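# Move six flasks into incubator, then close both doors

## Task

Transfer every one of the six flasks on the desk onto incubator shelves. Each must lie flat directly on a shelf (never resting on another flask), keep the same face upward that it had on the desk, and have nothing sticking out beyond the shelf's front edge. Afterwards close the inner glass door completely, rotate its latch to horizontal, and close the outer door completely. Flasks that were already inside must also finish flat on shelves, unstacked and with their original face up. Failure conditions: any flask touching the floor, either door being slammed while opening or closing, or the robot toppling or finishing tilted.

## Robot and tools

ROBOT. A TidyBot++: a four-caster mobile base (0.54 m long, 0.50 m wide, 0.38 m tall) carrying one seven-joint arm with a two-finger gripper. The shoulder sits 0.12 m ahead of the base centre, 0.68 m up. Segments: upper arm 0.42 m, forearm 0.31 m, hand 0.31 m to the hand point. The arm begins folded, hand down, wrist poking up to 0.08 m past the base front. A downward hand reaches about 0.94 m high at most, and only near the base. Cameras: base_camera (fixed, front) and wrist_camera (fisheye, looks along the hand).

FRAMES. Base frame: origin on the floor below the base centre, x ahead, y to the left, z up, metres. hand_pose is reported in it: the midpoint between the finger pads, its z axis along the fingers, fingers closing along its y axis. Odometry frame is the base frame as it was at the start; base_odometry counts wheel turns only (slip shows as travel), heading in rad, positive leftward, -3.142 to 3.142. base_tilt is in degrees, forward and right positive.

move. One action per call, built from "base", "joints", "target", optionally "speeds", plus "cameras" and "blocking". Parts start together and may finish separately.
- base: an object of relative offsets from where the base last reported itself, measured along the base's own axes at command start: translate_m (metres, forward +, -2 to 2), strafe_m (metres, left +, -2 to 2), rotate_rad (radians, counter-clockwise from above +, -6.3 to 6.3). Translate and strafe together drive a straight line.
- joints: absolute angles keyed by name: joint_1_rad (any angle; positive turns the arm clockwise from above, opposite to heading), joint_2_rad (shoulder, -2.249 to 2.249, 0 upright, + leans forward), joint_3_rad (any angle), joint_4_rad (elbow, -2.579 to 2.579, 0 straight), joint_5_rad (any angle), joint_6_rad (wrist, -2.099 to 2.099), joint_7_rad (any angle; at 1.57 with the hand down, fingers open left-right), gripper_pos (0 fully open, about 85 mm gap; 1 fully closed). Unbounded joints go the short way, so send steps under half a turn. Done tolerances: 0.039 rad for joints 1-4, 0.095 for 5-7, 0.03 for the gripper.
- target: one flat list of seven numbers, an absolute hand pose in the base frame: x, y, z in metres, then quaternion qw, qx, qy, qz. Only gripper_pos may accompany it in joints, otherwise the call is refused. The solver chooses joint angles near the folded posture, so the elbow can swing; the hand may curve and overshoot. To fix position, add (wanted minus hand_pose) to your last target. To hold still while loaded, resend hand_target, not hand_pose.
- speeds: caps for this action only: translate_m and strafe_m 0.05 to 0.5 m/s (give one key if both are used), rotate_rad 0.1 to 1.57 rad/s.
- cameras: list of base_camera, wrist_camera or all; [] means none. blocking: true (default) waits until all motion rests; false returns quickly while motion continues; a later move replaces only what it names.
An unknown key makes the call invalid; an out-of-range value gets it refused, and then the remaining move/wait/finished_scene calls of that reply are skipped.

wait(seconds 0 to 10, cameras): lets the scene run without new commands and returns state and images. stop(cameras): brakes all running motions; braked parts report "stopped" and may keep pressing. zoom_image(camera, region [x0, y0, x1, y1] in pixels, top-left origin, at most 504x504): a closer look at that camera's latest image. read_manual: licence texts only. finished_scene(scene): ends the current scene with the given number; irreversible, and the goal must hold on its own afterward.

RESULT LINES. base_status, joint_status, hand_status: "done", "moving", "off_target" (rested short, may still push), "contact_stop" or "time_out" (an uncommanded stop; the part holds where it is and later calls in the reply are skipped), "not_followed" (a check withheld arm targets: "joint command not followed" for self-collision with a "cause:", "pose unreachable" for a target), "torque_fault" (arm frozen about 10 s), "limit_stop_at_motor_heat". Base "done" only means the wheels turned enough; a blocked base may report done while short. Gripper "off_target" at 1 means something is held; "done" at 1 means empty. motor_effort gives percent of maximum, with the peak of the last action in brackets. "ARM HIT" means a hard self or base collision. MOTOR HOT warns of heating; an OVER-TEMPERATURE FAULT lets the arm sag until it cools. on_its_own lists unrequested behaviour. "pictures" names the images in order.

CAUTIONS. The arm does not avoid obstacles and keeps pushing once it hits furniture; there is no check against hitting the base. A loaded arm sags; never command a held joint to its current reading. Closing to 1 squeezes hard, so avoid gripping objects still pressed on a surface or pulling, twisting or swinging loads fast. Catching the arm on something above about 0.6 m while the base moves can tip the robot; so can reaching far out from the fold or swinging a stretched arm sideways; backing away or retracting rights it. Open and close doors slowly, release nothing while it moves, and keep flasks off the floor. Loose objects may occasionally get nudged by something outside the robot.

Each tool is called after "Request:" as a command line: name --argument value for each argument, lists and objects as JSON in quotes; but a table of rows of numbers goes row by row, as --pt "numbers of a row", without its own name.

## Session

Request:
move --cameras '["all"]'

Scene clock: 0.00 s.
base_odometry: x=+0.000 y=+0.000 heading=+0.000
base_tilt: forward=-0.4 right=+0.2
base_status: not commanded
joint_positions: joint_1_rad=-0.049 joint_2_rad=-0.347 joint_3_rad=+3.109 joint_4_rad=-2.557 joint_5_rad=-0.010 joint_6_rad=-0.843 joint_7_rad=+1.536 gripper_pos=+0.000
joint_status: not commanded
motor_effort: joint_1_rad=-1 joint_2_rad=-2 joint_3_rad=+0 joint_4_rad=+14 joint_5_rad=+0 joint_6_rad=+1 joint_7_rad=+0
hand_pose: x=+0.2546 y=+0.0134 z=+0.5797 quat_wxyz=(-0.001, +0.999, +0.020, +0.044) (m; base frame)
hand_target: x=+0.2545 y=+0.0134 z=+0.5796 quat_wxyz=(-0.001, +0.999, +0.020, +0.044) (m; base frame)
hand_status: not commanded
pictures: base_camera, wrist_camera
camera_calibration:
wrist_camera: T_world_to_cam=[[0.0122164, -0.99886, -0.0461462, 0.0438775], [-0.989051, -0.00528316, -0.147477, 0.402368], [0.147066, 0.0474426, -0.987988, 0.665233], [0, 0, 0, 1]] pos_world=[0.299593, 0.0143929, 0.718607]

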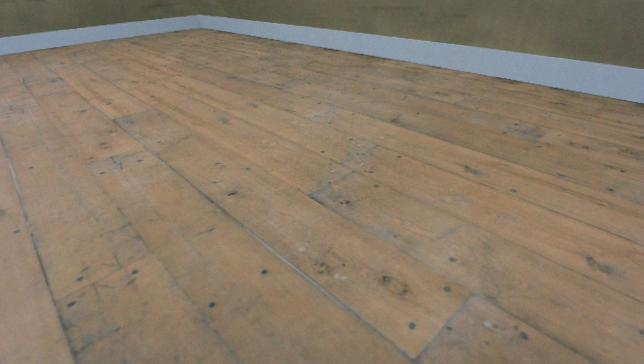

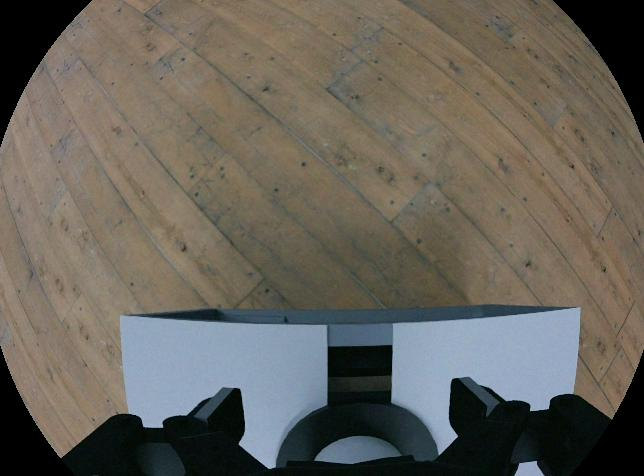

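Raise the camera and scan around.

Request:
move --joints '{"joint_1_rad":0,"joint_2_rad":-0.3,"joint_3_rad":3.14,"joint_4_rad":-2.0,"joint_5_rad":0,"joint_6_rad":0.2,"joint_7_rad":1.57,"gripper_pos":0.3}' --cameras '["wrist_camera"]'

Request:
move --base '{"rotate_rad":1.3}' --cameras '["wrist_camera"]'

Request:
move --base '{"rotate_rad":1.3}' --cameras '["wrist_camera"]'

Request:
move --base '{"rotate_rad":1.3}' --cameras '["wrist_camera"]'

Request:
move --base '{"rotate_rad":1.3}' --cameras '["wrist_camera"]'

Scene clock: 7.73 s.
move: done
base_odometry: x=+0.000 y=+0.000 heading=+0.000
base_tilt: forward=-0.3 right=+0.1
base_status: not commanded
joint_positions: joint_1_rad=-0.023 joint_2_rad=-0.316 joint_3_rad=+3.118 joint_4_rad=-2.010 joint_5_rad=-0.010 joint_6_rad=+0.121 joint_7_rad=+1.536 gripper_pos=+0.300
joint_status: all done
motor_effort: joint_1_rad=+0(1) joint_2_rad=-11(12) joint_3_rad=+0(1) joint_4_rad=+23(23) joint_5_rad=+1(1) joint_6_rad=+9(9) joint_7_rad=+1(1)
hand_pose: x=+0.6106 y=+0.0262 z=+1.0423 quat_wxyz=(-0.029, +0.708, +0.003, +0.706) (m; base frame)
hand_target: x=+0.6169 y=+0.0023 z=+1.0653 quat_wxyz=(-0.001, +0.682, +0.000, +0.732) (m; base frame)
hand_status: not commanded
pictures: wrist_camera
camera_calibration:
wrist_camera: T_world_to_cam=[[0.0877234, -0.993806, -0.0682156, 0.0504514], [0.0544978, 0.073165, -0.99583, 1.06777], [0.994653, 0.08364, 0.0605785, -0.542089], [0, 0, 0, 1]] pos_world=[0.476574, 0.0173561, 1.09959]

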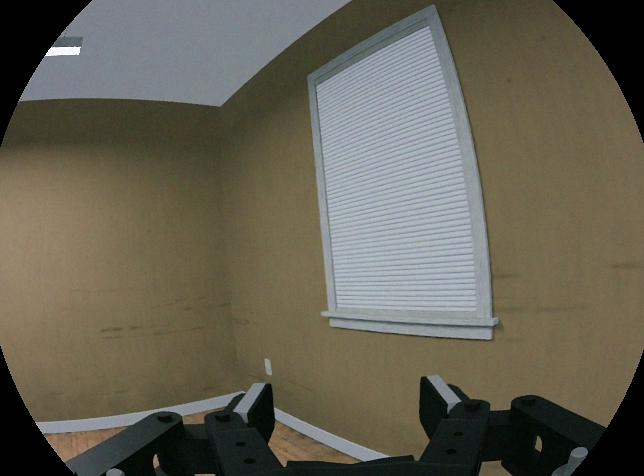

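Scene clock: 10.10 s.
move: done
base_odometry: x=+0.000 y=+0.000 heading=+1.299
base_tilt: forward=-0.4 right=+0.2
base_status: done
joint_positions: joint_1_rad=-0.010 joint_2_rad=-0.311 joint_3_rad=+3.134 joint_4_rad=-2.010 joint_5_rad=-0.010 joint_6_rad=+0.124 joint_7_rad=+1.536 gripper_pos=+0.300
joint_status: not commanded
motor_effort: joint_1_rad=+0(3) joint_2_rad=-12(13) joint_3_rad=+0(4) joint_4_rad=+23(24) joint_5_rad=+1(1) joint_6_rad=+9(10) joint_7_rad=+0(1)
hand_pose: x=+0.6132 y=+0.0103 z=+1.0408 quat_wxyz=(-0.020, +0.709, -0.009, +0.705) (m; base frame)
hand_target: x=+0.6169 y=+0.0023 z=+1.0653 quat_wxyz=(-0.001, +0.682, +0.000, +0.732) (m; base frame)
hand_status: not commanded
pictures: wrist_camera
camera_calibration:
wrist_camera: T_world_to_cam=[[0.0590618, -0.99556, -0.0732924, 0.0571545], [0.0543977, 0.0765212, -0.995583, 1.06699], [0.996771, 0.054814, 0.0586756, -0.542284], [0, 0, 0, 1]] pos_world=[0.479116, 0.00497802, 1.09829]

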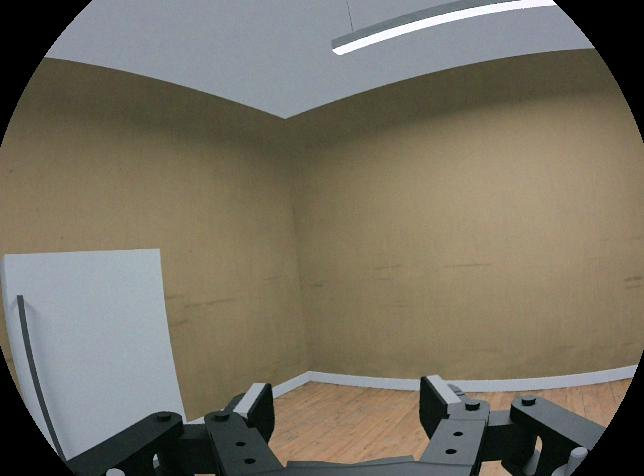

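Scene clock: 12.30 s.
move: done
base_odometry: x=+0.000 y=+0.000 heading=+2.599
base_tilt: forward=-0.3 right=+0.2
base_status: done
joint_positions: joint_1_rad=-0.009 joint_2_rad=-0.308 joint_3_rad=+3.135 joint_4_rad=-2.010 joint_5_rad=-0.010 joint_6_rad=+0.124 joint_7_rad=+1.536 gripper_pos=+0.300
joint_status: not commanded
motor_effort: joint_1_rad=+0(2) joint_2_rad=-12(14) joint_3_rad=+0(3) joint_4_rad=+23(23) joint_5_rad=+0(1) joint_6_rad=+9(9) joint_7_rad=+0(1)
hand_pose: x=+0.6142 y=+0.0093 z=+1.0395 quat_wxyz=(-0.020, +0.709, -0.010, +0.704) (m; base frame)
hand_target: x=+0.6169 y=+0.0023 z=+1.0653 quat_wxyz=(-0.001, +0.682, +0.000, +0.732) (m; base frame)
hand_status: not commanded
pictures: wrist_camera
camera_calibration:
wrist_camera: T_world_to_cam=[[0.0571883, -0.995638, -0.0737164, 0.057688], [0.0520123, 0.0767082, -0.995696, 1.06735], [0.997008, 0.053108, 0.0561722, -0.540742], [0, 0, 0, 1]] pos_world=[0.480309, 0.00427936, 1.09739]

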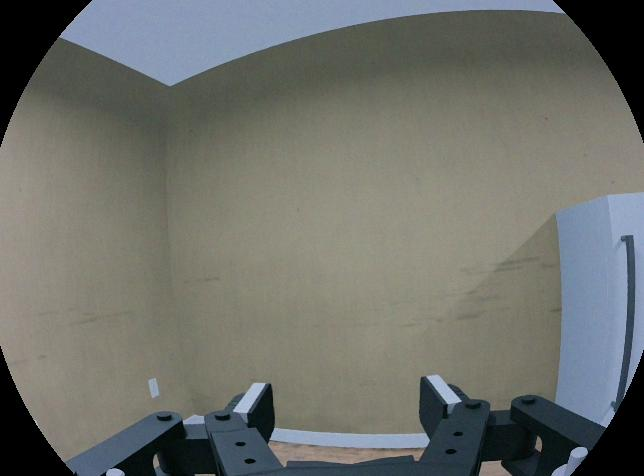

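Scene clock: 14.50 s.
move: done
base_odometry: x=+0.000 y=+0.000 heading=-2.385
base_tilt: forward=-0.4 right=+0.1
base_status: done
joint_positions: joint_1_rad=-0.008 joint_2_rad=-0.307 joint_3_rad=+3.135 joint_4_rad=-2.010 joint_5_rad=-0.010 joint_6_rad=+0.125 joint_7_rad=+1.536 gripper_pos=+0.300
joint_status: not commanded
motor_effort: joint_1_rad=-1(3) joint_2_rad=-12(13) joint_3_rad=+0(3) joint_4_rad=+23(23) joint_5_rad=+1(1) joint_6_rad=+9(9) joint_7_rad=+0(1)
hand_pose: x=+0.6145 y=+0.0087 z=+1.0391 quat_wxyz=(-0.020, +0.710, -0.010, +0.704) (m; base frame)
hand_target: x=+0.6169 y=+0.0023 z=+1.0653 quat_wxyz=(-0.001, +0.682, +0.000, +0.732) (m; base frame)
hand_status: not commanded
pictures: wrist_camera
camera_calibration:
wrist_camera: T_world_to_cam=[[0.0558501, -0.995693, -0.0740079, 0.0581154], [0.0513993, 0.0768926, -0.995714, 1.06739], [0.997115, 0.0518068, 0.0554724, -0.540273], [0, 0, 0, 1]] pos_world=[0.480606, 0.00378043, 1.09709]

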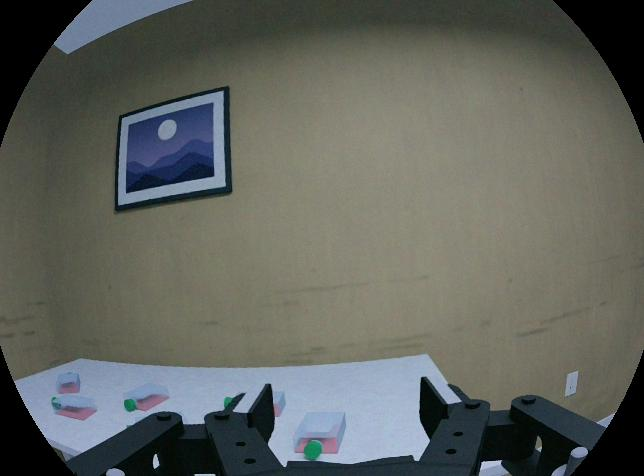

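Scene clock: 16.70 s.
move: done
base_odometry: x=+0.000 y=+0.000 heading=-1.086
base_tilt: forward=-0.3 right=+0.2
base_status: done
joint_positions: joint_1_rad=-0.008 joint_2_rad=-0.307 joint_3_rad=+3.136 joint_4_rad=-2.010 joint_5_rad=-0.010 joint_6_rad=+0.125 joint_7_rad=+1.536 gripper_pos=+0.300
joint_status: not commanded
motor_effort: joint_1_rad=-1(2) joint_2_rad=-12(14) joint_3_rad=+0(4) joint_4_rad=+22(23) joint_5_rad=+0(1) joint_6_rad=+9(10) joint_7_rad=+0(1)
hand_pose: x=+0.6147 y=+0.0082 z=+1.0389 quat_wxyz=(-0.019, +0.710, -0.011, +0.704) (m; base frame)
hand_target: x=+0.6169 y=+0.0023 z=+1.0653 quat_wxyz=(-0.001, +0.682, +0.000, +0.732) (m; base frame)
hand_status: not commanded
pictures: wrist_camera
camera_calibration:
wrist_camera: T_world_to_cam=[[0.055027, -0.995734, -0.0740696, 0.0581552], [0.0510621, 0.0768912, -0.995731, 1.06739], [0.997178, 0.0510099, 0.0550754, -0.540031], [0, 0, 0, 1]] pos_world=[0.480804, 0.00338095, 1.09689]

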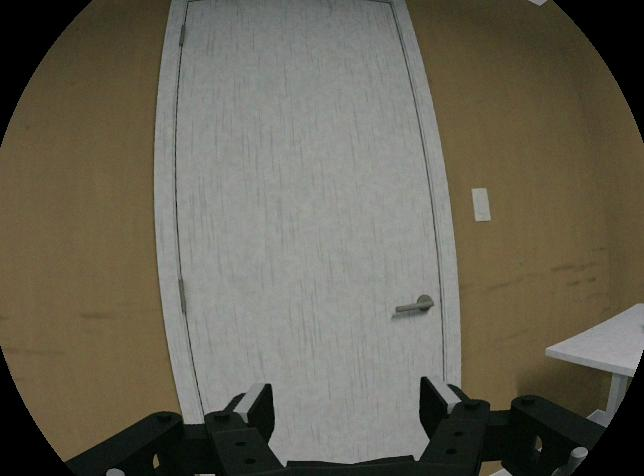

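Request:
move --base '{"rotate_rad":3.04}' --joints '{"joint_1_rad":0,"joint_2_rad":-0.3,"joint_3_rad":3.14,"joint_4_rad":-2.0,"joint_5_rad":0,"joint_6_rad":-0.1,"joint_7_rad":1.57}' --cameras '["all"]'

Scene clock: 25.77 s.
move: done
base_odometry: x=+0.000 y=+0.000 heading=+1.954
base_tilt: forward=-0.3 right=+0.2
base_status: done
joint_positions: joint_1_rad=-0.007 joint_2_rad=-0.302 joint_3_rad=+3.137 joint_4_rad=-2.002 joint_5_rad=-0.010 joint_6_rad=-0.082 joint_7_rad=+1.536 gripper_pos=+0.300
joint_status: all done
motor_effort: joint_1_rad=+0(2) joint_2_rad=-12(14) joint_3_rad=+0(3) joint_4_rad=+23(26) joint_5_rad=+0(1) joint_6_rad=+9(10) joint_7_rad=+0(1)
hand_pose: x=+0.6098 y=+0.0079 z=+0.9777 quat_wxyz=(-0.017, +0.778, -0.012, +0.628) (m; base frame)
hand_target: x=+0.6095 y=+0.0022 z=+0.9725 quat_wxyz=(-0.001, +0.783, +0.000, +0.622) (m; base frame)
hand_status: not commanded
pictures: base_camera, wrist_camera
camera_calibration:
wrist_camera: T_world_to_cam=[[0.0393306, -0.995873, -0.0817907, 0.0707026], [-0.151089, 0.0749859, -0.985672, 1.12018], [0.987737, 0.0511247, -0.147516, -0.327928], [0, 0, 0, 1]] pos_world=[0.490372, 0.00317863, 1.06154]

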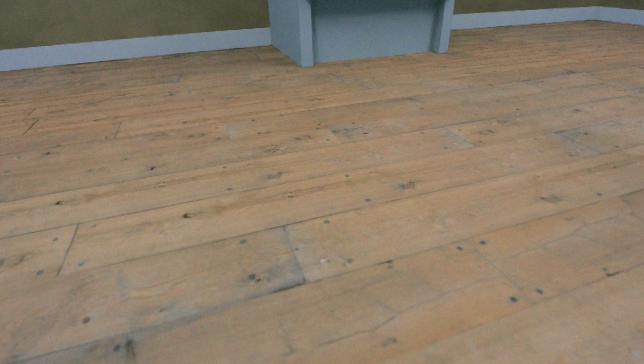

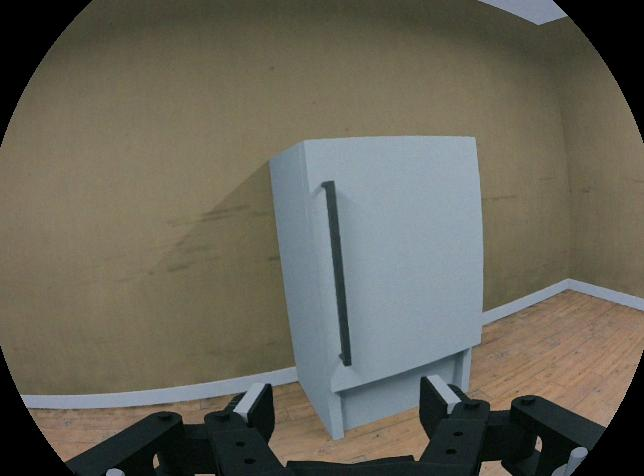

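Request:
zoom_image --camera "base_camera" --region '[260, 20, 480, 90]'

Scaled by 2.291.

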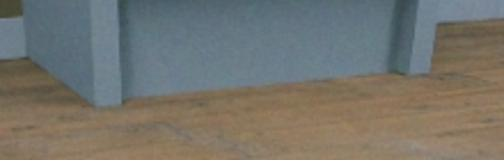

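Request:
move --base '{"rotate_rad":0.398}' --cameras '[]'

Request:
move --base '{"strafe_m":-0.73}' --joints '{"joint_6_rad":0.15}' --cameras '["all"]'

Request:
zoom_image --camera "base_camera" --region '[200, 20, 500, 110]'

Scene clock: 46.00 s.
move: done
base_odometry: x=+0.000 y=+0.000 heading=+2.351
base_tilt: forward=-0.4 right=+0.2
base_status: done
joint_positions: joint_1_rad=-0.007 joint_2_rad=-0.302 joint_3_rad=+3.136 joint_4_rad=-2.002 joint_5_rad=-0.010 joint_6_rad=-0.082 joint_7_rad=+1.536 gripper_pos=+0.300
joint_status: not commanded
motor_effort: joint_1_rad=-1(2) joint_2_rad=-12(12) joint_3_rad=-1(3) joint_4_rad=+22(23) joint_5_rad=+0(1) joint_6_rad=+8(9) joint_7_rad=+0(1)
hand_pose: x=+0.6098 y=+0.0081 z=+0.9777 quat_wxyz=(-0.018, +0.778, -0.012, +0.628) (m; base frame)
hand_target: x=+0.6095 y=+0.0022 z=+0.9725 quat_wxyz=(-0.001, +0.783, +0.000, +0.622) (m; base frame)
hand_status: not commanded
pictures: none
No camera images: "cameras" was empty.

Scene clock: 48.47 s.
move: done
base_odometry: x=+0.519 y=+0.514 heading=+2.352
base_tilt: forward=-0.4 right=+0.3
base_status: done
joint_positions: joint_1_rad=-0.007 joint_2_rad=-0.303 joint_3_rad=+3.137 joint_4_rad=-1.994 joint_5_rad=-0.010 joint_6_rad=+0.119 joint_7_rad=+1.536 gripper_pos=+0.300
joint_status: all done
motor_effort: joint_1_rad=-1(2) joint_2_rad=-12(14) joint_3_rad=+0(3) joint_4_rad=+23(25) joint_5_rad=+0(1) joint_6_rad=+9(11) joint_7_rad=+0(1)
hand_pose: x=+0.6168 y=+0.0072 z=+1.0455 quat_wxyz=(-0.019, +0.707, -0.012, +0.707) (m; base frame)
hand_target: x=+0.6176 y=+0.0023 z=+1.0497 quat_wxyz=(-0.001, +0.700, +0.000, +0.714) (m; base frame)
hand_status: not commanded
pictures: base_camera, wrist_camera
camera_calibration:
wrist_camera: T_world_to_cam=[[0.0536749, -0.995793, -0.0742717, 0.0585639], [0.0581609, 0.0773703, -0.995305, 1.06914], [0.996863, 0.0491031, 0.062069, -0.549558], [0, 0, 0, 1]] pos_world=[0.482509, 0.00258278, 1.10258]

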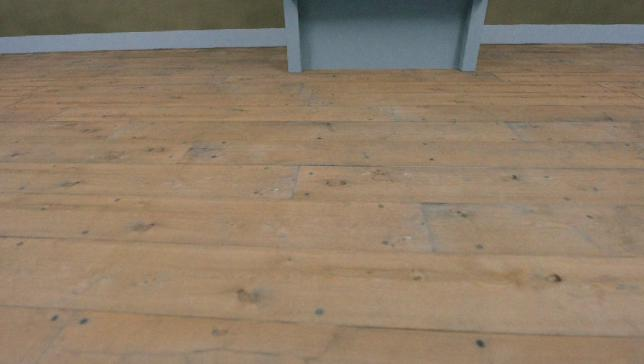

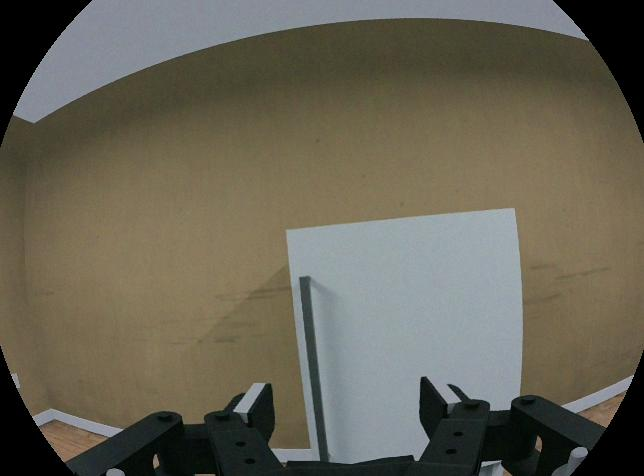

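Scaled by 1.680.

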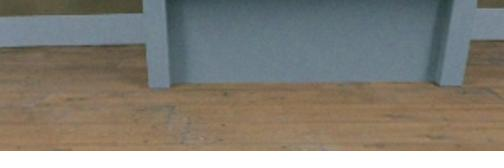

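Request:
move --base '{"rotate_rad":0.03}' --cameras '[]'

Request:
move --base '{"strafe_m":-0.075,"translate_m":0.1}' --joints '{"joint_6_rad":-0.05,"joint_7_rad":1.60}' --cameras '["all"]'

Request:
zoom_image --camera "base_camera" --region '[200, 20, 500, 110]'

Request:
zoom_image --camera "wrist_camera" --region '[240, 100, 440, 440]'

Scene clock: 57.60 s.
move: done
base_odometry: x=+0.519 y=+0.514 heading=+2.382
base_tilt: forward=-0.3 right=+0.1
base_status: done
joint_positions: joint_1_rad=-0.007 joint_2_rad=-0.303 joint_3_rad=+3.137 joint_4_rad=-1.994 joint_5_rad=-0.010 joint_6_rad=+0.119 joint_7_rad=+1.536 gripper_pos=+0.300
joint_status: not commanded
motor_effort: joint_1_rad=+0(2) joint_2_rad=-12(13) joint_3_rad=+0(3) joint_4_rad=+23(23) joint_5_rad=+0(1) joint_6_rad=+9(9) joint_7_rad=+0(1)
hand_pose: x=+0.6168 y=+0.0072 z=+1.0455 quat_wxyz=(-0.019, +0.707, -0.012, +0.707) (m; base frame)
hand_target: x=+0.6176 y=+0.0023 z=+1.0497 quat_wxyz=(-0.001, +0.700, +0.000, +0.714) (m; base frame)
hand_status: not commanded
pictures: none
No camera images: "cameras" was empty.

Scene clock: 59.00 s.
move: done
base_odometry: x=+0.498 y=+0.637 heading=+2.382
base_tilt: forward=-0.4 right=+0.1
base_status: done
joint_positions: joint_1_rad=-0.007 joint_2_rad=-0.300 joint_3_rad=+3.137 joint_4_rad=-1.996 joint_5_rad=-0.010 joint_6_rad=-0.032 joint_7_rad=+1.551 gripper_pos=+0.300
joint_status: all done
motor_effort: joint_1_rad=-1(1) joint_2_rad=-12(15) joint_3_rad=+0(2) joint_4_rad=+23(26) joint_5_rad=+1(1) joint_6_rad=+9(11) joint_7_rad=+0(1)
hand_pose: x=+0.6139 y=+0.0074 z=+0.9958 quat_wxyz=(-0.013, +0.760, -0.007, +0.649) (m; base frame)
hand_target: x=+0.6127 y=+0.0022 z=+0.9878 quat_wxyz=(+0.009, +0.767, +0.012, +0.641) (m; base frame)
hand_status: not commanded
pictures: base_camera, wrist_camera
camera_calibration:
wrist_camera: T_world_to_cam=[[0.0449177, -0.996828, -0.0657003, 0.0521394], [-0.0975974, 0.0610733, -0.99335, 1.1136], [0.994212, 0.0510312, -0.0945445, -0.386026], [0, 0, 0, 1]] pos_world=[0.490133, 0.00366249, 1.07312]

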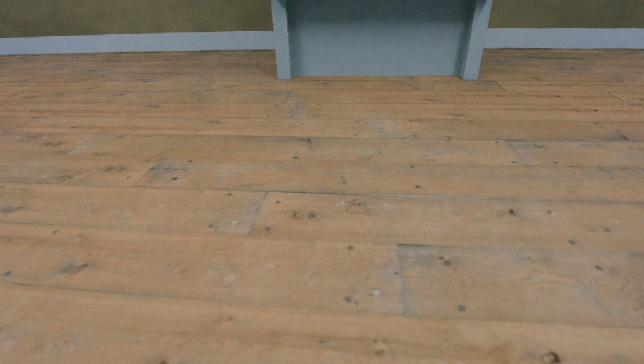

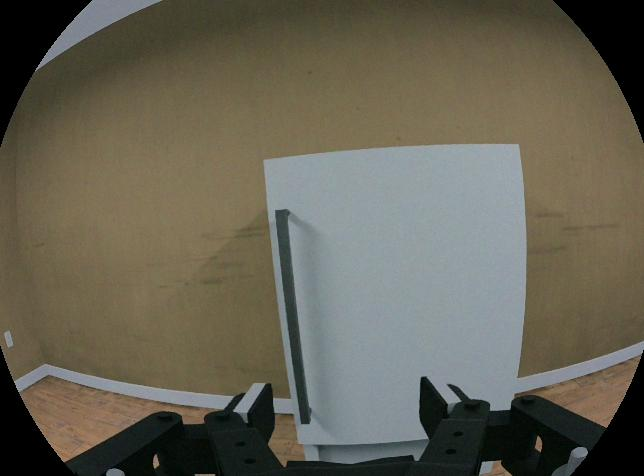

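Scaled by 1.680.

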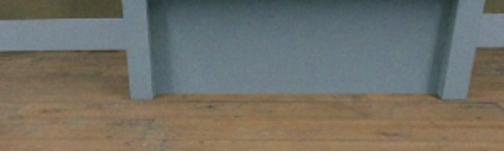

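Scaled by 1.482.

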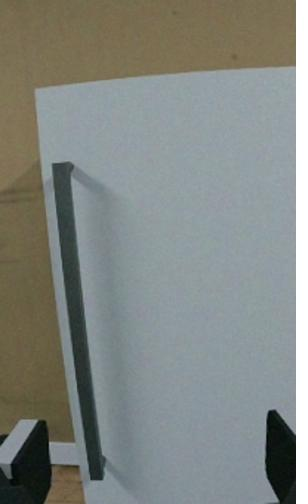

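Request:
move --base '{"strafe_m":0.13,"translate_m":0.2}' --target '[0.74,0,0.82,0,0.7071,0,0.7071]' --speeds '{"translate_m":0.2}' --cameras '["wrist_camera"]'

Request:
move --target '[0.74,0,0.82,0,0.70,0,0.714]' --joints '{"gripper_pos":0.2}' --cameras '["wrist_camera"]'

Scene clock: 82.60 s.
move: done
base_odometry: x=+0.264 y=+0.681 heading=+2.381
base_tilt: forward=-0.3 right=+0.1
base_status: done
joint_positions: joint_1_rad=-0.007 joint_2_rad=+0.320 joint_3_rad=+3.137 joint_4_rad=-2.196 joint_5_rad=-0.010 joint_6_rad=+0.899 joint_7_rad=+1.551 gripper_pos=+0.300
joint_status: not commanded
motor_effort: joint_1_rad=-1(1) joint_2_rad=-29(31) joint_3_rad=-1(2) joint_4_rad=+15(23) joint_5_rad=+1(1) joint_6_rad=+9(10) joint_7_rad=+0(1)
hand_pose: x=+0.7464 y=+0.0056 z=+0.8119 quat_wxyz=(-0.010, +0.723, -0.009, +0.690) (m; base frame)
hand_target: x=+0.7400 y=+0.0000 z=+0.8200 quat_wxyz=(+0.000, +0.707, +0.000, +0.707) (m; base frame)
hand_status: done (0.012 m and 3.1 deg from the pose sent, 0.216 m and 9.2 deg at the start)
pictures: wrist_camera
camera_calibration:
wrist_camera: T_world_to_cam=[[0.0439213, -0.997228, -0.060067, 0.0284263], [0.0133692, 0.0607063, -0.998066, 0.865056], [0.998946, 0.0430333, 0.0159985, -0.628218], [0, 0, 0, 1]] pos_world=[0.614742, 0.00286739, 0.875141]

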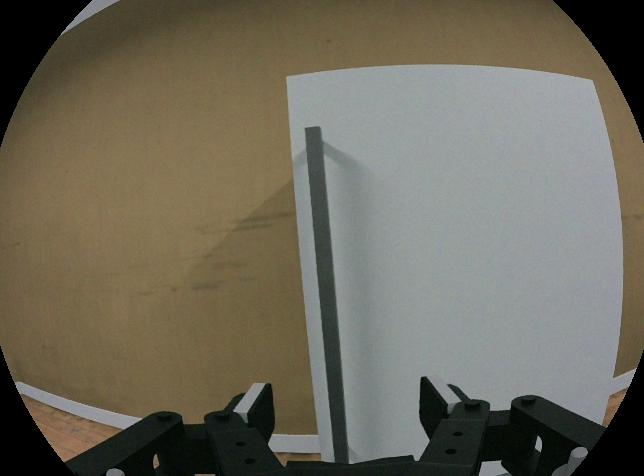

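Scene clock: 83.20 s.
move: done
base_odometry: x=+0.264 y=+0.681 heading=+2.381
base_tilt: forward=-0.3 right=+0.1
base_status: not commanded
joint_positions: joint_1_rad=-0.007 joint_2_rad=+0.329 joint_3_rad=+3.137 joint_4_rad=-2.206 joint_5_rad=-0.010 joint_6_rad=+0.950 joint_7_rad=+1.551 gripper_pos=+0.200
joint_status: all done
motor_effort: joint_1_rad=+0(1) joint_2_rad=-29(30) joint_3_rad=-1(2) joint_4_rad=+15(16) joint_5_rad=+0(1) joint_6_rad=+9(9) joint_7_rad=+0(1)
hand_pose: x=+0.7454 y=+0.0055 z=+0.8177 quat_wxyz=(-0.010, +0.712, -0.009, +0.702) (m; base frame)
hand_target: x=+0.7400 y=+0.0000 z=+0.8200 quat_wxyz=(+0.000, +0.700, +0.000, +0.714) (m; base frame)
hand_status: done (0.008 m and 2.5 deg from the pose sent, 0.012 m and 4.1 deg at the start)
pictures: wrist_camera
camera_calibration:
wrist_camera: T_world_to_cam=[[0.0455671, -0.997246, -0.0585069, 0.0261653], [0.0461581, 0.0606071, -0.997094, 0.845567], [0.997894, 0.0427341, 0.0487927, -0.653378], [0, 0, 0, 1]] pos_world=[0.61178, 0.00276748, 0.876521]

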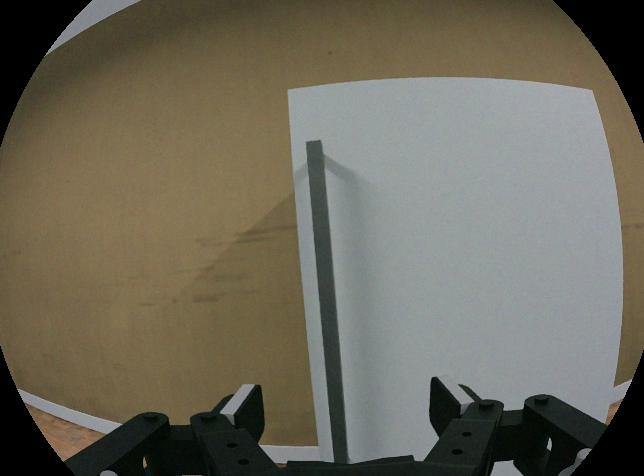

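Request:
move --base '{"translate_m":0.34,"strafe_m":0.013}' --speeds '{"translate_m":0.2}' --cameras '["wrist_camera"]'

Scene clock: 89.53 s.
move: done
base_odometry: x=+0.008 y=+0.906 heading=+2.382
base_tilt: forward=-0.3 right=+0.2
base_status: done
joint_positions: joint_1_rad=-0.007 joint_2_rad=+0.336 joint_3_rad=+3.138 joint_4_rad=-2.211 joint_5_rad=-0.010 joint_6_rad=+0.951 joint_7_rad=+1.551 gripper_pos=+0.200
joint_status: not commanded
motor_effort: joint_1_rad=+0(2) joint_2_rad=-29(31) joint_3_rad=-1(2) joint_4_rad=+15(17) joint_5_rad=+1(1) joint_6_rad=+9(9) joint_7_rad=+0(1)
hand_pose: x=+0.7448 y=+0.0052 z=+0.8109 quat_wxyz=(-0.010, +0.716, -0.009, +0.698) (m; base frame)
hand_target: x=+0.7400 y=+0.0000 z=+0.8200 quat_wxyz=(+0.000, +0.700, +0.000, +0.714) (m; base frame)
hand_status: not commanded
pictures: wrist_camera
camera_calibration:
wrist_camera: T_world_to_cam=[[0.0443698, -0.99728, -0.0588518, 0.0266812], [0.0344107, 0.0604006, -0.997581, 0.847908], [0.998422, 0.0422373, 0.0369971, -0.643341], [0, 0, 0, 1]] pos_world=[0.611965, 0.00256758, 0.871228]

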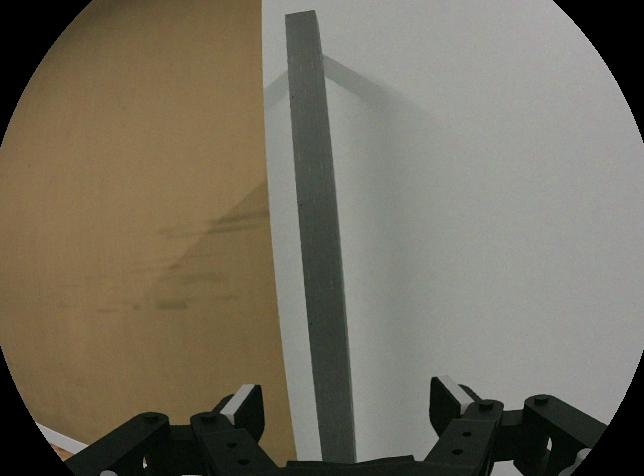

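Request:
move --base '{"translate_m":0.1}' --speeds '{"translate_m":0.1}' --cameras '["wrist_camera"]'

Scene clock: 102.93 s.
move: done
base_odometry: x=-0.064 y=+0.974 heading=+2.382
base_tilt: forward=-0.3 right=+0.2
base_status: done
joint_positions: joint_1_rad=-0.007 joint_2_rad=+0.338 joint_3_rad=+3.138 joint_4_rad=-2.213 joint_5_rad=-0.010 joint_6_rad=+0.951 joint_7_rad=+1.551 gripper_pos=+0.200
joint_status: not commanded
motor_effort: joint_1_rad=+0(1) joint_2_rad=-29(31) joint_3_rad=+0(2) joint_4_rad=+15(16) joint_5_rad=+1(1) joint_6_rad=+9(9) joint_7_rad=+0(1)
hand_pose: x=+0.7446 y=+0.0052 z=+0.8087 quat_wxyz=(-0.010, +0.717, -0.009, +0.697) (m; base frame)
hand_target: x=+0.7400 y=+0.0000 z=+0.8200 quat_wxyz=(+0.000, +0.700, +0.000, +0.714) (m; base frame)
hand_status: not commanded
pictures: wrist_camera
camera_calibration:
wrist_camera: T_world_to_cam=[[0.0441551, -0.997286, -0.0589158, 0.0267743], [0.0308186, 0.0603051, -0.997704, 0.84862], [0.998549, 0.042238, 0.0333977, -0.640225], [0, 0, 0, 1]] pos_world=[0.611961, 0.00256747, 0.869631]

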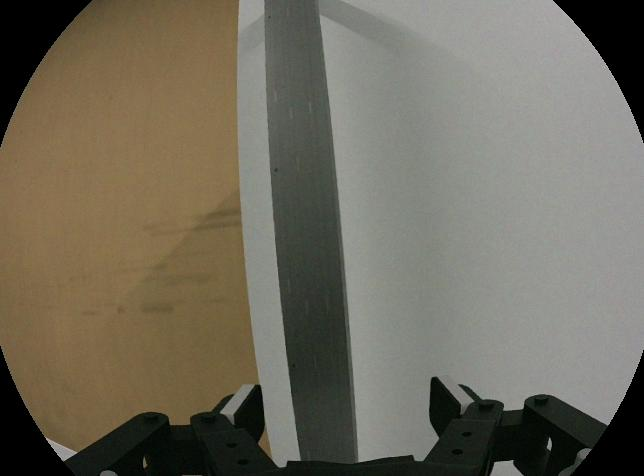

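Request:
move --base '{"translate_m":0.02,"strafe_m":0.01}' --speeds '{"translate_m":0.1}' --cameras '["wrist_camera"]'

Request:
move --joints '{"gripper_pos":0.55}' --cameras '["wrist_camera"]'

Scene clock: 108.03 s.
move: done
base_odometry: x=-0.086 y=+0.981 heading=+2.382
base_tilt: forward=-0.3 right=+0.2
base_status: done
joint_positions: joint_1_rad=-0.007 joint_2_rad=+0.340 joint_3_rad=+3.139 joint_4_rad=-2.213 joint_5_rad=-0.010 joint_6_rad=+0.951 joint_7_rad=+1.551 gripper_pos=+0.200
joint_status: not commanded
motor_effort: joint_1_rad=+0(3) joint_2_rad=-29(31) joint_3_rad=-2(3) joint_4_rad=+15(16) joint_5_rad=+0(1) joint_6_rad=+9(9) joint_7_rad=+0(1)
hand_pose: x=+0.7449 y=+0.0047 z=+0.8068 quat_wxyz=(-0.010, +0.718, -0.009, +0.696) (m; base frame)
hand_target: x=+0.7400 y=+0.0000 z=+0.8200 quat_wxyz=(+0.000, +0.700, +0.000, +0.714) (m; base frame)
hand_status: not commanded
pictures: wrist_camera
camera_calibration:
wrist_camera: T_world_to_cam=[[0.0430624, -0.997342, -0.0587679, 0.0269106], [0.027689, 0.0599913, -0.997815, 0.849145], [0.998689, 0.041341, 0.0301988, -0.637862], [0, 0, 0, 1]] pos_world=[0.612355, 0.00226771, 0.868133]

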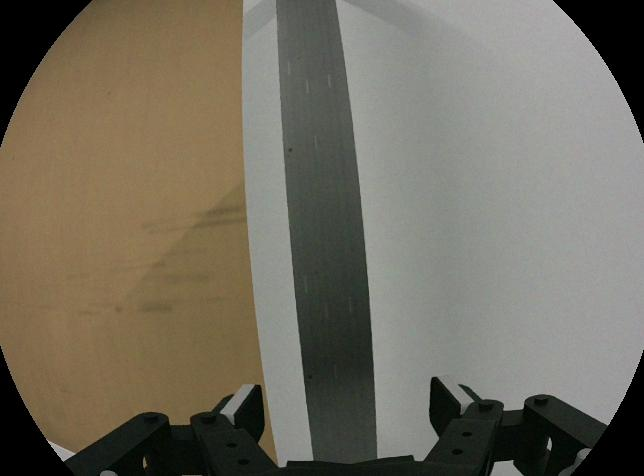

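Scene clock: 108.77 s.
move: done
base_odometry: x=-0.086 y=+0.981 heading=+2.382
base_tilt: forward=-0.3 right=+0.1
base_status: not commanded
joint_positions: joint_1_rad=-0.007 joint_2_rad=+0.340 joint_3_rad=+3.139 joint_4_rad=-2.213 joint_5_rad=-0.010 joint_6_rad=+0.951 joint_7_rad=+1.551 gripper_pos=+0.550
joint_status: all done
motor_effort: joint_1_rad=+0(1) joint_2_rad=-29(29) joint_3_rad=-1(2) joint_4_rad=+15(16) joint_5_rad=+0(1) joint_6_rad=+8(10) joint_7_rad=+0(1)
hand_pose: x=+0.7449 y=+0.0047 z=+0.8068 quat_wxyz=(-0.010, +0.718, -0.009, +0.696) (m; base frame)
hand_target: x=+0.7400 y=+0.0000 z=+0.8200 quat_wxyz=(+0.000, +0.700, +0.000, +0.714) (m; base frame)
hand_status: not commanded
pictures: wrist_camera
camera_calibration:
wrist_camera: T_world_to_cam=[[0.0430624, -0.997342, -0.0587679, 0.0269106], [0.027689, 0.0599913, -0.997815, 0.849145], [0.998689, 0.041341, 0.0301988, -0.637862], [0, 0, 0, 1]] pos_world=[0.612355, 0.00226771, 0.868133]

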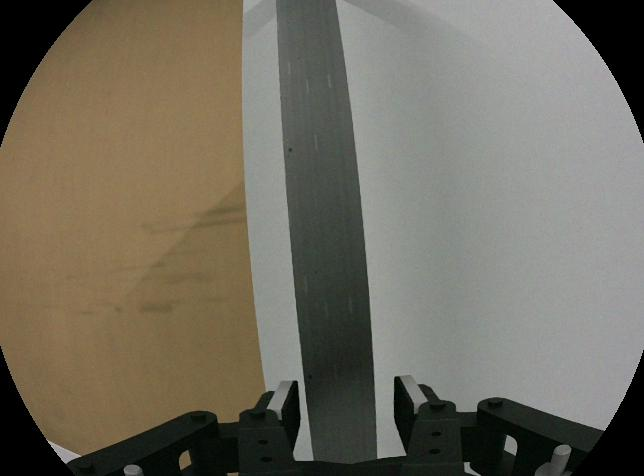

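Request:
move --joints '{"gripper_pos":0.68}' --cameras '["wrist_camera"]'

Request:
move --joints '{"gripper_pos":0.77}' --cameras '["wrist_camera"]'

Scene clock: 112.03 s.
move: done
base_odometry: x=-0.086 y=+0.981 heading=+2.382
base_tilt: forward=-0.3 right=+0.2
base_status: not commanded
joint_positions: joint_1_rad=-0.007 joint_2_rad=+0.340 joint_3_rad=+3.139 joint_4_rad=-2.213 joint_5_rad=-0.010 joint_6_rad=+0.951 joint_7_rad=+1.551 gripper_pos=+0.680
joint_status: all done
motor_effort: joint_1_rad=+1(2) joint_2_rad=-28(29) joint_3_rad=+1(1) joint_4_rad=+15(16) joint_5_rad=+0(1) joint_6_rad=+9(9) joint_7_rad=+0(0)
hand_pose: x=+0.7449 y=+0.0047 z=+0.8068 quat_wxyz=(-0.010, +0.718, -0.009, +0.696) (m; base frame)
hand_target: x=+0.7400 y=+0.0000 z=+0.8200 quat_wxyz=(+0.000, +0.700, +0.000, +0.714) (m; base frame)
hand_status: not commanded
pictures: wrist_camera
camera_calibration:
wrist_camera: T_world_to_cam=[[0.0430624, -0.997342, -0.0587679, 0.0269106], [0.027689, 0.0599913, -0.997815, 0.849145], [0.998689, 0.041341, 0.0301988, -0.637862], [0, 0, 0, 1]] pos_world=[0.612355, 0.00226771, 0.868133]

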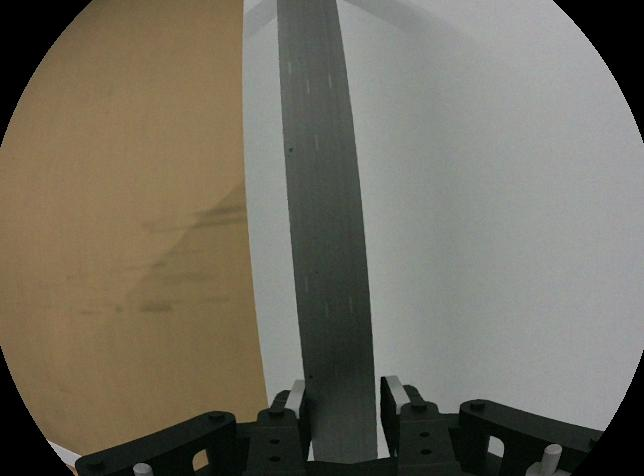

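Scene clock: 112.53 s.
move: done
base_odometry: x=-0.086 y=+0.981 heading=+2.382
base_tilt: forward=-0.3 right=+0.1
base_status: not commanded
joint_positions: joint_1_rad=-0.009 joint_2_rad=+0.339 joint_3_rad=+3.139 joint_4_rad=-2.215 joint_5_rad=-0.010 joint_6_rad=+0.952 joint_7_rad=+1.551 gripper_pos=+0.741
joint_status: all done
motor_effort: joint_1_rad=+3(4) joint_2_rad=-28(28) joint_3_rad=+1(3) joint_4_rad=+16(17) joint_5_rad=+0(3) joint_6_rad=+9(9) joint_7_rad=-2(3)
hand_pose: x=+0.7442 y=+0.0057 z=+0.8068 quat_wxyz=(-0.010, +0.718, -0.008, +0.696) (m; base frame)
hand_target: x=+0.7400 y=+0.0000 z=+0.8200 quat_wxyz=(+0.000, +0.700, +0.000, +0.714) (m; base frame)
hand_status: not commanded
pictures: wrist_camera
camera_calibration:
wrist_camera: T_world_to_cam=[[0.0448458, -0.997277, -0.0585376, 0.0264416], [0.0274901, 0.0598063, -0.997831, 0.849251], [0.998616, 0.0431393, 0.0300973, -0.637172], [0, 0, 0, 1]] pos_world=[0.611759, 0.00306629, 0.868134]

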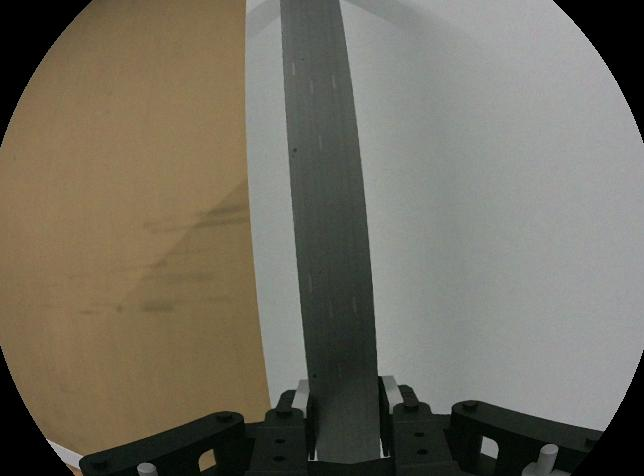

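Request:
move --base '{"translate_m":-0.1109,"strafe_m":-0.1756,"rotate_rad":0.2}' --speeds '{"translate_m":0.11,"rotate_rad":0.1}' --cameras '["wrist_camera"]'

Scene clock: 122.20 s.
move: done
base_odometry: x=+0.116 y=+1.032 heading=+2.582
base_tilt: forward=-0.3 right=+0.2
base_status: done
joint_positions: joint_1_rad=-0.020 joint_2_rad=+0.330 joint_3_rad=+3.148 joint_4_rad=-2.230 joint_5_rad=-0.009 joint_6_rad=+0.956 joint_7_rad=+1.551 gripper_pos=+0.741
joint_status: not commanded
motor_effort: joint_1_rad=+3(8) joint_2_rad=-27(36) joint_3_rad=+1(6) joint_4_rad=+17(20) joint_5_rad=+1(4) joint_6_rad=+9(11) joint_7_rad=-2(3)
hand_pose: x=+0.7392 y=+0.0083 z=+0.8066 quat_wxyz=(-0.010, +0.719, -0.006, +0.695) (m; base frame)
hand_target: x=+0.7400 y=+0.0000 z=+0.8200 quat_wxyz=(+0.000, +0.700, +0.000, +0.714) (m; base frame)
hand_status: not commanded
pictures: wrist_camera
camera_calibration:
wrist_camera: T_world_to_cam=[[0.0487018, -0.997274, -0.0554237, 0.0239001], [0.0260092, 0.056737, -0.99805, 0.85026], [0.998475, 0.0471653, 0.0287015, -0.631106], [0, 0, 0, 1]] pos_world=[0.606865, 0.00536008, 0.868041]

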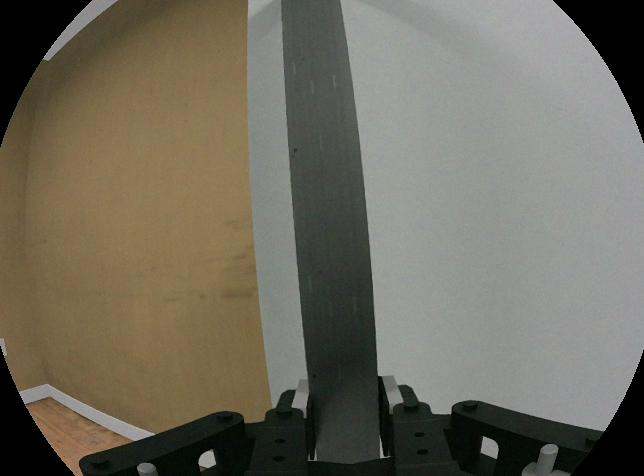

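Request:
move --base '{"translate_m":-0.1109,"strafe_m":-0.1756,"rotate_rad":0.2}' --speeds '{"translate_m":0.13,"rotate_rad":0.12}' --cameras '[]'

Request:
move --base '{"translate_m":-0.1109,"strafe_m":-0.1756,"rotate_rad":0.2}' --speeds '{"translate_m":0.13,"rotate_rad":0.12}' --cameras '["wrist_camera"]'

Scene clock: 128.37 s.
move: done
base_odometry: x=+0.303 y=+1.122 heading=+2.782
base_tilt: forward=-0.3 right=+0.2
base_status: done
joint_positions: joint_1_rad=-0.028 joint_2_rad=+0.330 joint_3_rad=+3.142 joint_4_rad=-2.232 joint_5_rad=-0.009 joint_6_rad=+0.957 joint_7_rad=+1.551 gripper_pos=+0.741
joint_status: not commanded
motor_effort: joint_1_rad=+4(11) joint_2_rad=-27(30) joint_3_rad=+1(8) joint_4_rad=+18(20) joint_5_rad=+0(4) joint_6_rad=+10(10) joint_7_rad=-3(3)
hand_pose: x=+0.7384 y=+0.0161 z=+0.8066 quat_wxyz=(-0.015, +0.719, -0.001, +0.695) (m; base frame)
hand_target: x=+0.7400 y=+0.0000 z=+0.8200 quat_wxyz=(+0.000, +0.700, +0.000, +0.714) (m; base frame)
hand_status: not commanded
pictures: none
No camera images: "cameras" was empty.

Scene clock: 130.57 s.
move: done
base_odometry: x=+0.468 y=+1.247 heading=+2.983
base_tilt: forward=-0.3 right=+0.2
base_status: done
joint_positions: joint_1_rad=-0.036 joint_2_rad=+0.328 joint_3_rad=+3.136 joint_4_rad=-2.234 joint_5_rad=-0.008 joint_6_rad=+0.958 joint_7_rad=+1.551 gripper_pos=+0.741
joint_status: not commanded
motor_effort: joint_1_rad=+6(11) joint_2_rad=-26(29) joint_3_rad=+3(8) joint_4_rad=+17(22) joint_5_rad=-1(5) joint_6_rad=+8(11) joint_7_rad=-3(4)
hand_pose: x=+0.7373 y=+0.0245 z=+0.8065 quat_wxyz=(-0.021, +0.719, +0.003, +0.695) (m; base frame)
hand_target: x=+0.7400 y=+0.0000 z=+0.8200 quat_wxyz=(+0.000, +0.700, +0.000, +0.714) (m; base frame)
hand_status: not commanded
pictures: wrist_camera
camera_calibration:
wrist_camera: T_world_to_cam=[[0.075921, -0.995386, -0.0586829, 0.0226706], [0.024204, 0.0606752, -0.997864, 0.85046], [0.99682, 0.0743385, 0.0286988, -0.629325], [0, 0, 0, 1]] pos_world=[0.605018, 0.0177472, 0.868035]

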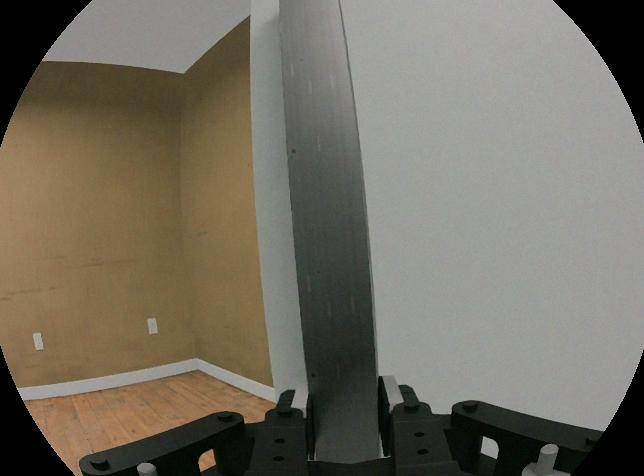

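Request:
move --base '{"translate_m":-0.1115,"strafe_m":-0.155,"rotate_rad":0.2}' --speeds '{"translate_m":0.13,"rotate_rad":0.12}' --cameras '[]'

Request:
move --base '{"translate_m":-0.1115,"strafe_m":-0.164,"rotate_rad":0.2}' --speeds '{"translate_m":0.13,"rotate_rad":0.12}' --cameras '["all"]'

Scene clock: 140.40 s.
move: done
base_odometry: x=+0.603 y=+1.383 heading=-3.101
base_tilt: forward=-0.4 right=+0.1
base_status: done
joint_positions: joint_1_rad=-0.025 joint_2_rad=+0.328 joint_3_rad=+3.142 joint_4_rad=-2.236 joint_5_rad=-0.008 joint_6_rad=+0.959 joint_7_rad=+1.551 gripper_pos=+0.741
joint_status: not commanded
motor_effort: joint_1_rad=+3(9) joint_2_rad=-26(29) joint_3_rad=+1(7) joint_4_rad=+16(21) joint_5_rad=+0(3) joint_6_rad=+8(10) joint_7_rad=-3(4)
hand_pose: x=+0.7372 y=+0.0142 z=+0.8065 quat_wxyz=(-0.014, +0.719, -0.002, +0.695) (m; base frame)
hand_target: x=+0.7400 y=+0.0000 z=+0.8200 quat_wxyz=(+0.000, +0.700, +0.000, +0.714) (m; base frame)
hand_status: not commanded
pictures: none
No camera images: "cameras" was empty.

Scene clock: 142.57 s.
move: done
base_odometry: x=+0.708 y=+1.551 heading=-2.902
base_tilt: forward=-0.3 right=+0.3
base_status: done
joint_positions: joint_1_rad=-0.024 joint_2_rad=+0.328 joint_3_rad=+3.144 joint_4_rad=-2.235 joint_5_rad=-0.008 joint_6_rad=+0.960 joint_7_rad=+1.551 gripper_pos=+0.741
joint_status: not commanded
motor_effort: joint_1_rad=+3(8) joint_2_rad=-27(28) joint_3_rad=+1(5) joint_4_rad=+17(21) joint_5_rad=+0(3) joint_6_rad=+9(10) joint_7_rad=-3(3)
hand_pose: x=+0.7373 y=+0.0129 z=+0.8065 quat_wxyz=(-0.013, +0.719, -0.003, +0.695) (m; base frame)
hand_target: x=+0.7400 y=+0.0000 z=+0.8200 quat_wxyz=(+0.000, +0.700, +0.000, +0.714) (m; base frame)
hand_status: not commanded
pictures: base_camera, wrist_camera
camera_calibration:
wrist_camera: T_world_to_cam=[[0.0568235, -0.996809, -0.056065, 0.0230117], [0.0259093, 0.0576092, -0.998003, 0.850027], [0.998048, 0.0552574, 0.0291002, -0.629541], [0, 0, 0, 1]] pos_world=[0.604981, 0.00875575, 0.867939]

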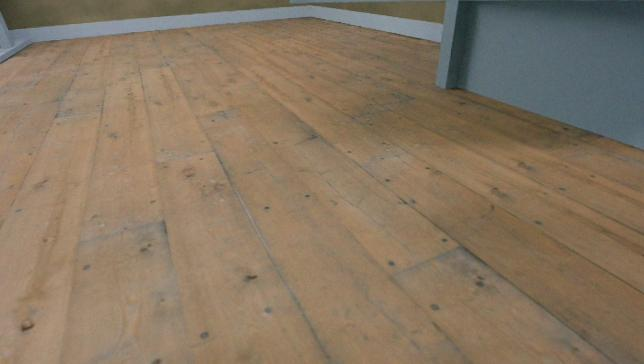

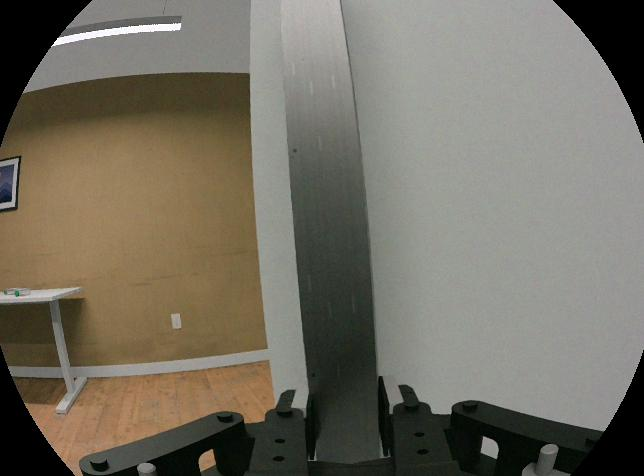

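Request:
move --base '{"translate_m":-0.1115,"strafe_m":-0.164,"rotate_rad":0.2}' --speeds '{"translate_m":0.13,"rotate_rad":0.12}' --cameras '[]'

Request:
move --base '{"translate_m":-0.1115,"strafe_m":-0.164,"rotate_rad":0.2}' --speeds '{"translate_m":0.13,"rotate_rad":0.12}' --cameras '[]'

Request:
move --base '{"translate_m":-0.1115,"strafe_m":-0.164,"rotate_rad":0.2}' --speeds '{"translate_m":0.13,"rotate_rad":0.12}' --cameras '[]'

Request:
move --base '{"translate_m":-0.1115,"strafe_m":-0.164,"rotate_rad":0.2}' --speeds '{"translate_m":0.13,"rotate_rad":0.12}' --cameras '["all"]'

Scene clock: 153.10 s.
move: done
base_odometry: x=+0.777 y=+1.737 heading=-2.702
base_tilt: forward=-0.4 right=+0.2
base_status: done
joint_positions: joint_1_rad=-0.024 joint_2_rad=+0.328 joint_3_rad=+3.145 joint_4_rad=-2.236 joint_5_rad=-0.008 joint_6_rad=+0.960 joint_7_rad=+1.551 gripper_pos=+0.741
joint_status: not commanded
motor_effort: joint_1_rad=+2(8) joint_2_rad=-27(29) joint_3_rad=+0(5) joint_4_rad=+18(20) joint_5_rad=+1(4) joint_6_rad=+9(10) joint_7_rad=-3(3)
hand_pose: x=+0.7373 y=+0.0126 z=+0.8065 quat_wxyz=(-0.013, +0.719, -0.003, +0.695) (m; base frame)
hand_target: x=+0.7400 y=+0.0000 z=+0.8200 quat_wxyz=(+0.000, +0.700, +0.000, +0.714) (m; base frame)
hand_status: not commanded
pictures: none
No camera images: "cameras" was empty.

Scene clock: 155.30 s.
move: done
base_odometry: x=+0.808 y=+1.933 heading=-2.502
base_tilt: forward=-0.4 right=+0.2
base_status: done
joint_positions: joint_1_rad=-0.025 joint_2_rad=+0.328 joint_3_rad=+3.144 joint_4_rad=-2.236 joint_5_rad=-0.008 joint_6_rad=+0.961 joint_7_rad=+1.551 gripper_pos=+0.741
joint_status: not commanded
motor_effort: joint_1_rad=+3(8) joint_2_rad=-27(29) joint_3_rad=+2(5) joint_4_rad=+18(20) joint_5_rad=+1(5) joint_6_rad=+9(11) joint_7_rad=-3(3)
hand_pose: x=+0.7372 y=+0.0131 z=+0.8065 quat_wxyz=(-0.013, +0.719, -0.003, +0.695) (m; base frame)
hand_target: x=+0.7400 y=+0.0000 z=+0.8200 quat_wxyz=(+0.000, +0.700, +0.000, +0.714) (m; base frame)
hand_status: not commanded
pictures: none
No camera images: "cameras" was empty.

Scene clock: 157.50 s.
move: done
base_odometry: x=+0.800 y=+2.131 heading=-2.302
base_tilt: forward=-0.3 right=+0.3
base_status: done
joint_positions: joint_1_rad=-0.026 joint_2_rad=+0.328 joint_3_rad=+3.144 joint_4_rad=-2.236 joint_5_rad=-0.008 joint_6_rad=+0.961 joint_7_rad=+1.551 gripper_pos=+0.741
joint_status: not commanded
motor_effort: joint_1_rad=+3(9) joint_2_rad=-27(29) joint_3_rad=+2(5) joint_4_rad=+18(20) joint_5_rad=+1(4) joint_6_rad=+10(11) joint_7_rad=-3(3)
hand_pose: x=+0.7371 y=+0.0142 z=+0.8065 quat_wxyz=(-0.014, +0.719, -0.002, +0.695) (m; base frame)
hand_target: x=+0.7400 y=+0.0000 z=+0.8200 quat_wxyz=(+0.000, +0.700, +0.000, +0.714) (m; base frame)
hand_status: not commanded
pictures: none
No camera images: "cameras" was empty.

Scene clock: 159.70 s.
move: done
base_odometry: x=+0.752 y=+2.324 heading=-2.102
base_tilt: forward=-0.3 right=+0.2
base_status: done
joint_positions: joint_1_rad=-0.028 joint_2_rad=+0.328 joint_3_rad=+3.142 joint_4_rad=-2.237 joint_5_rad=-0.008 joint_6_rad=+0.962 joint_7_rad=+1.551 gripper_pos=+0.741
joint_status: not commanded
motor_effort: joint_1_rad=+4(8) joint_2_rad=-27(29) joint_3_rad=+2(6) joint_4_rad=+18(21) joint_5_rad=+0(4) joint_6_rad=+10(11) joint_7_rad=-3(4)
hand_pose: x=+0.7370 y=+0.0161 z=+0.8065 quat_wxyz=(-0.015, +0.718, -0.001, +0.695) (m; base frame)
hand_target: x=+0.7400 y=+0.0000 z=+0.8200 quat_wxyz=(+0.000, +0.700, +0.000, +0.714) (m; base frame)
hand_status: not commanded
pictures: base_camera, wrist_camera
camera_calibration:
wrist_camera: T_world_to_cam=[[0.0620711, -0.996464, -0.0566231, 0.0228254], [0.0263704, 0.05835, -0.997948, 0.849457], [0.997723, 0.0604505, 0.029899, -0.629843], [0, 0, 0, 1]] pos_world=[0.604592, 0.0112532, 0.867838]

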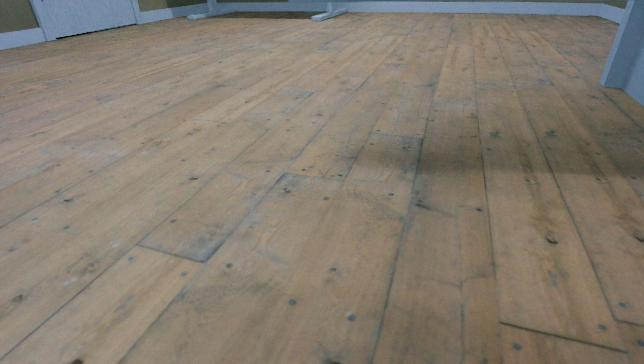

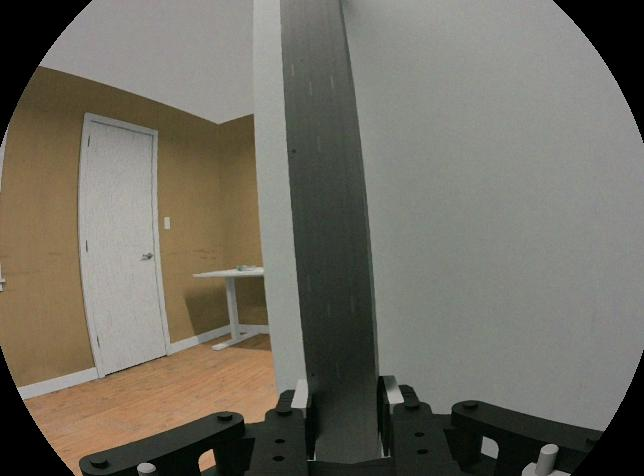

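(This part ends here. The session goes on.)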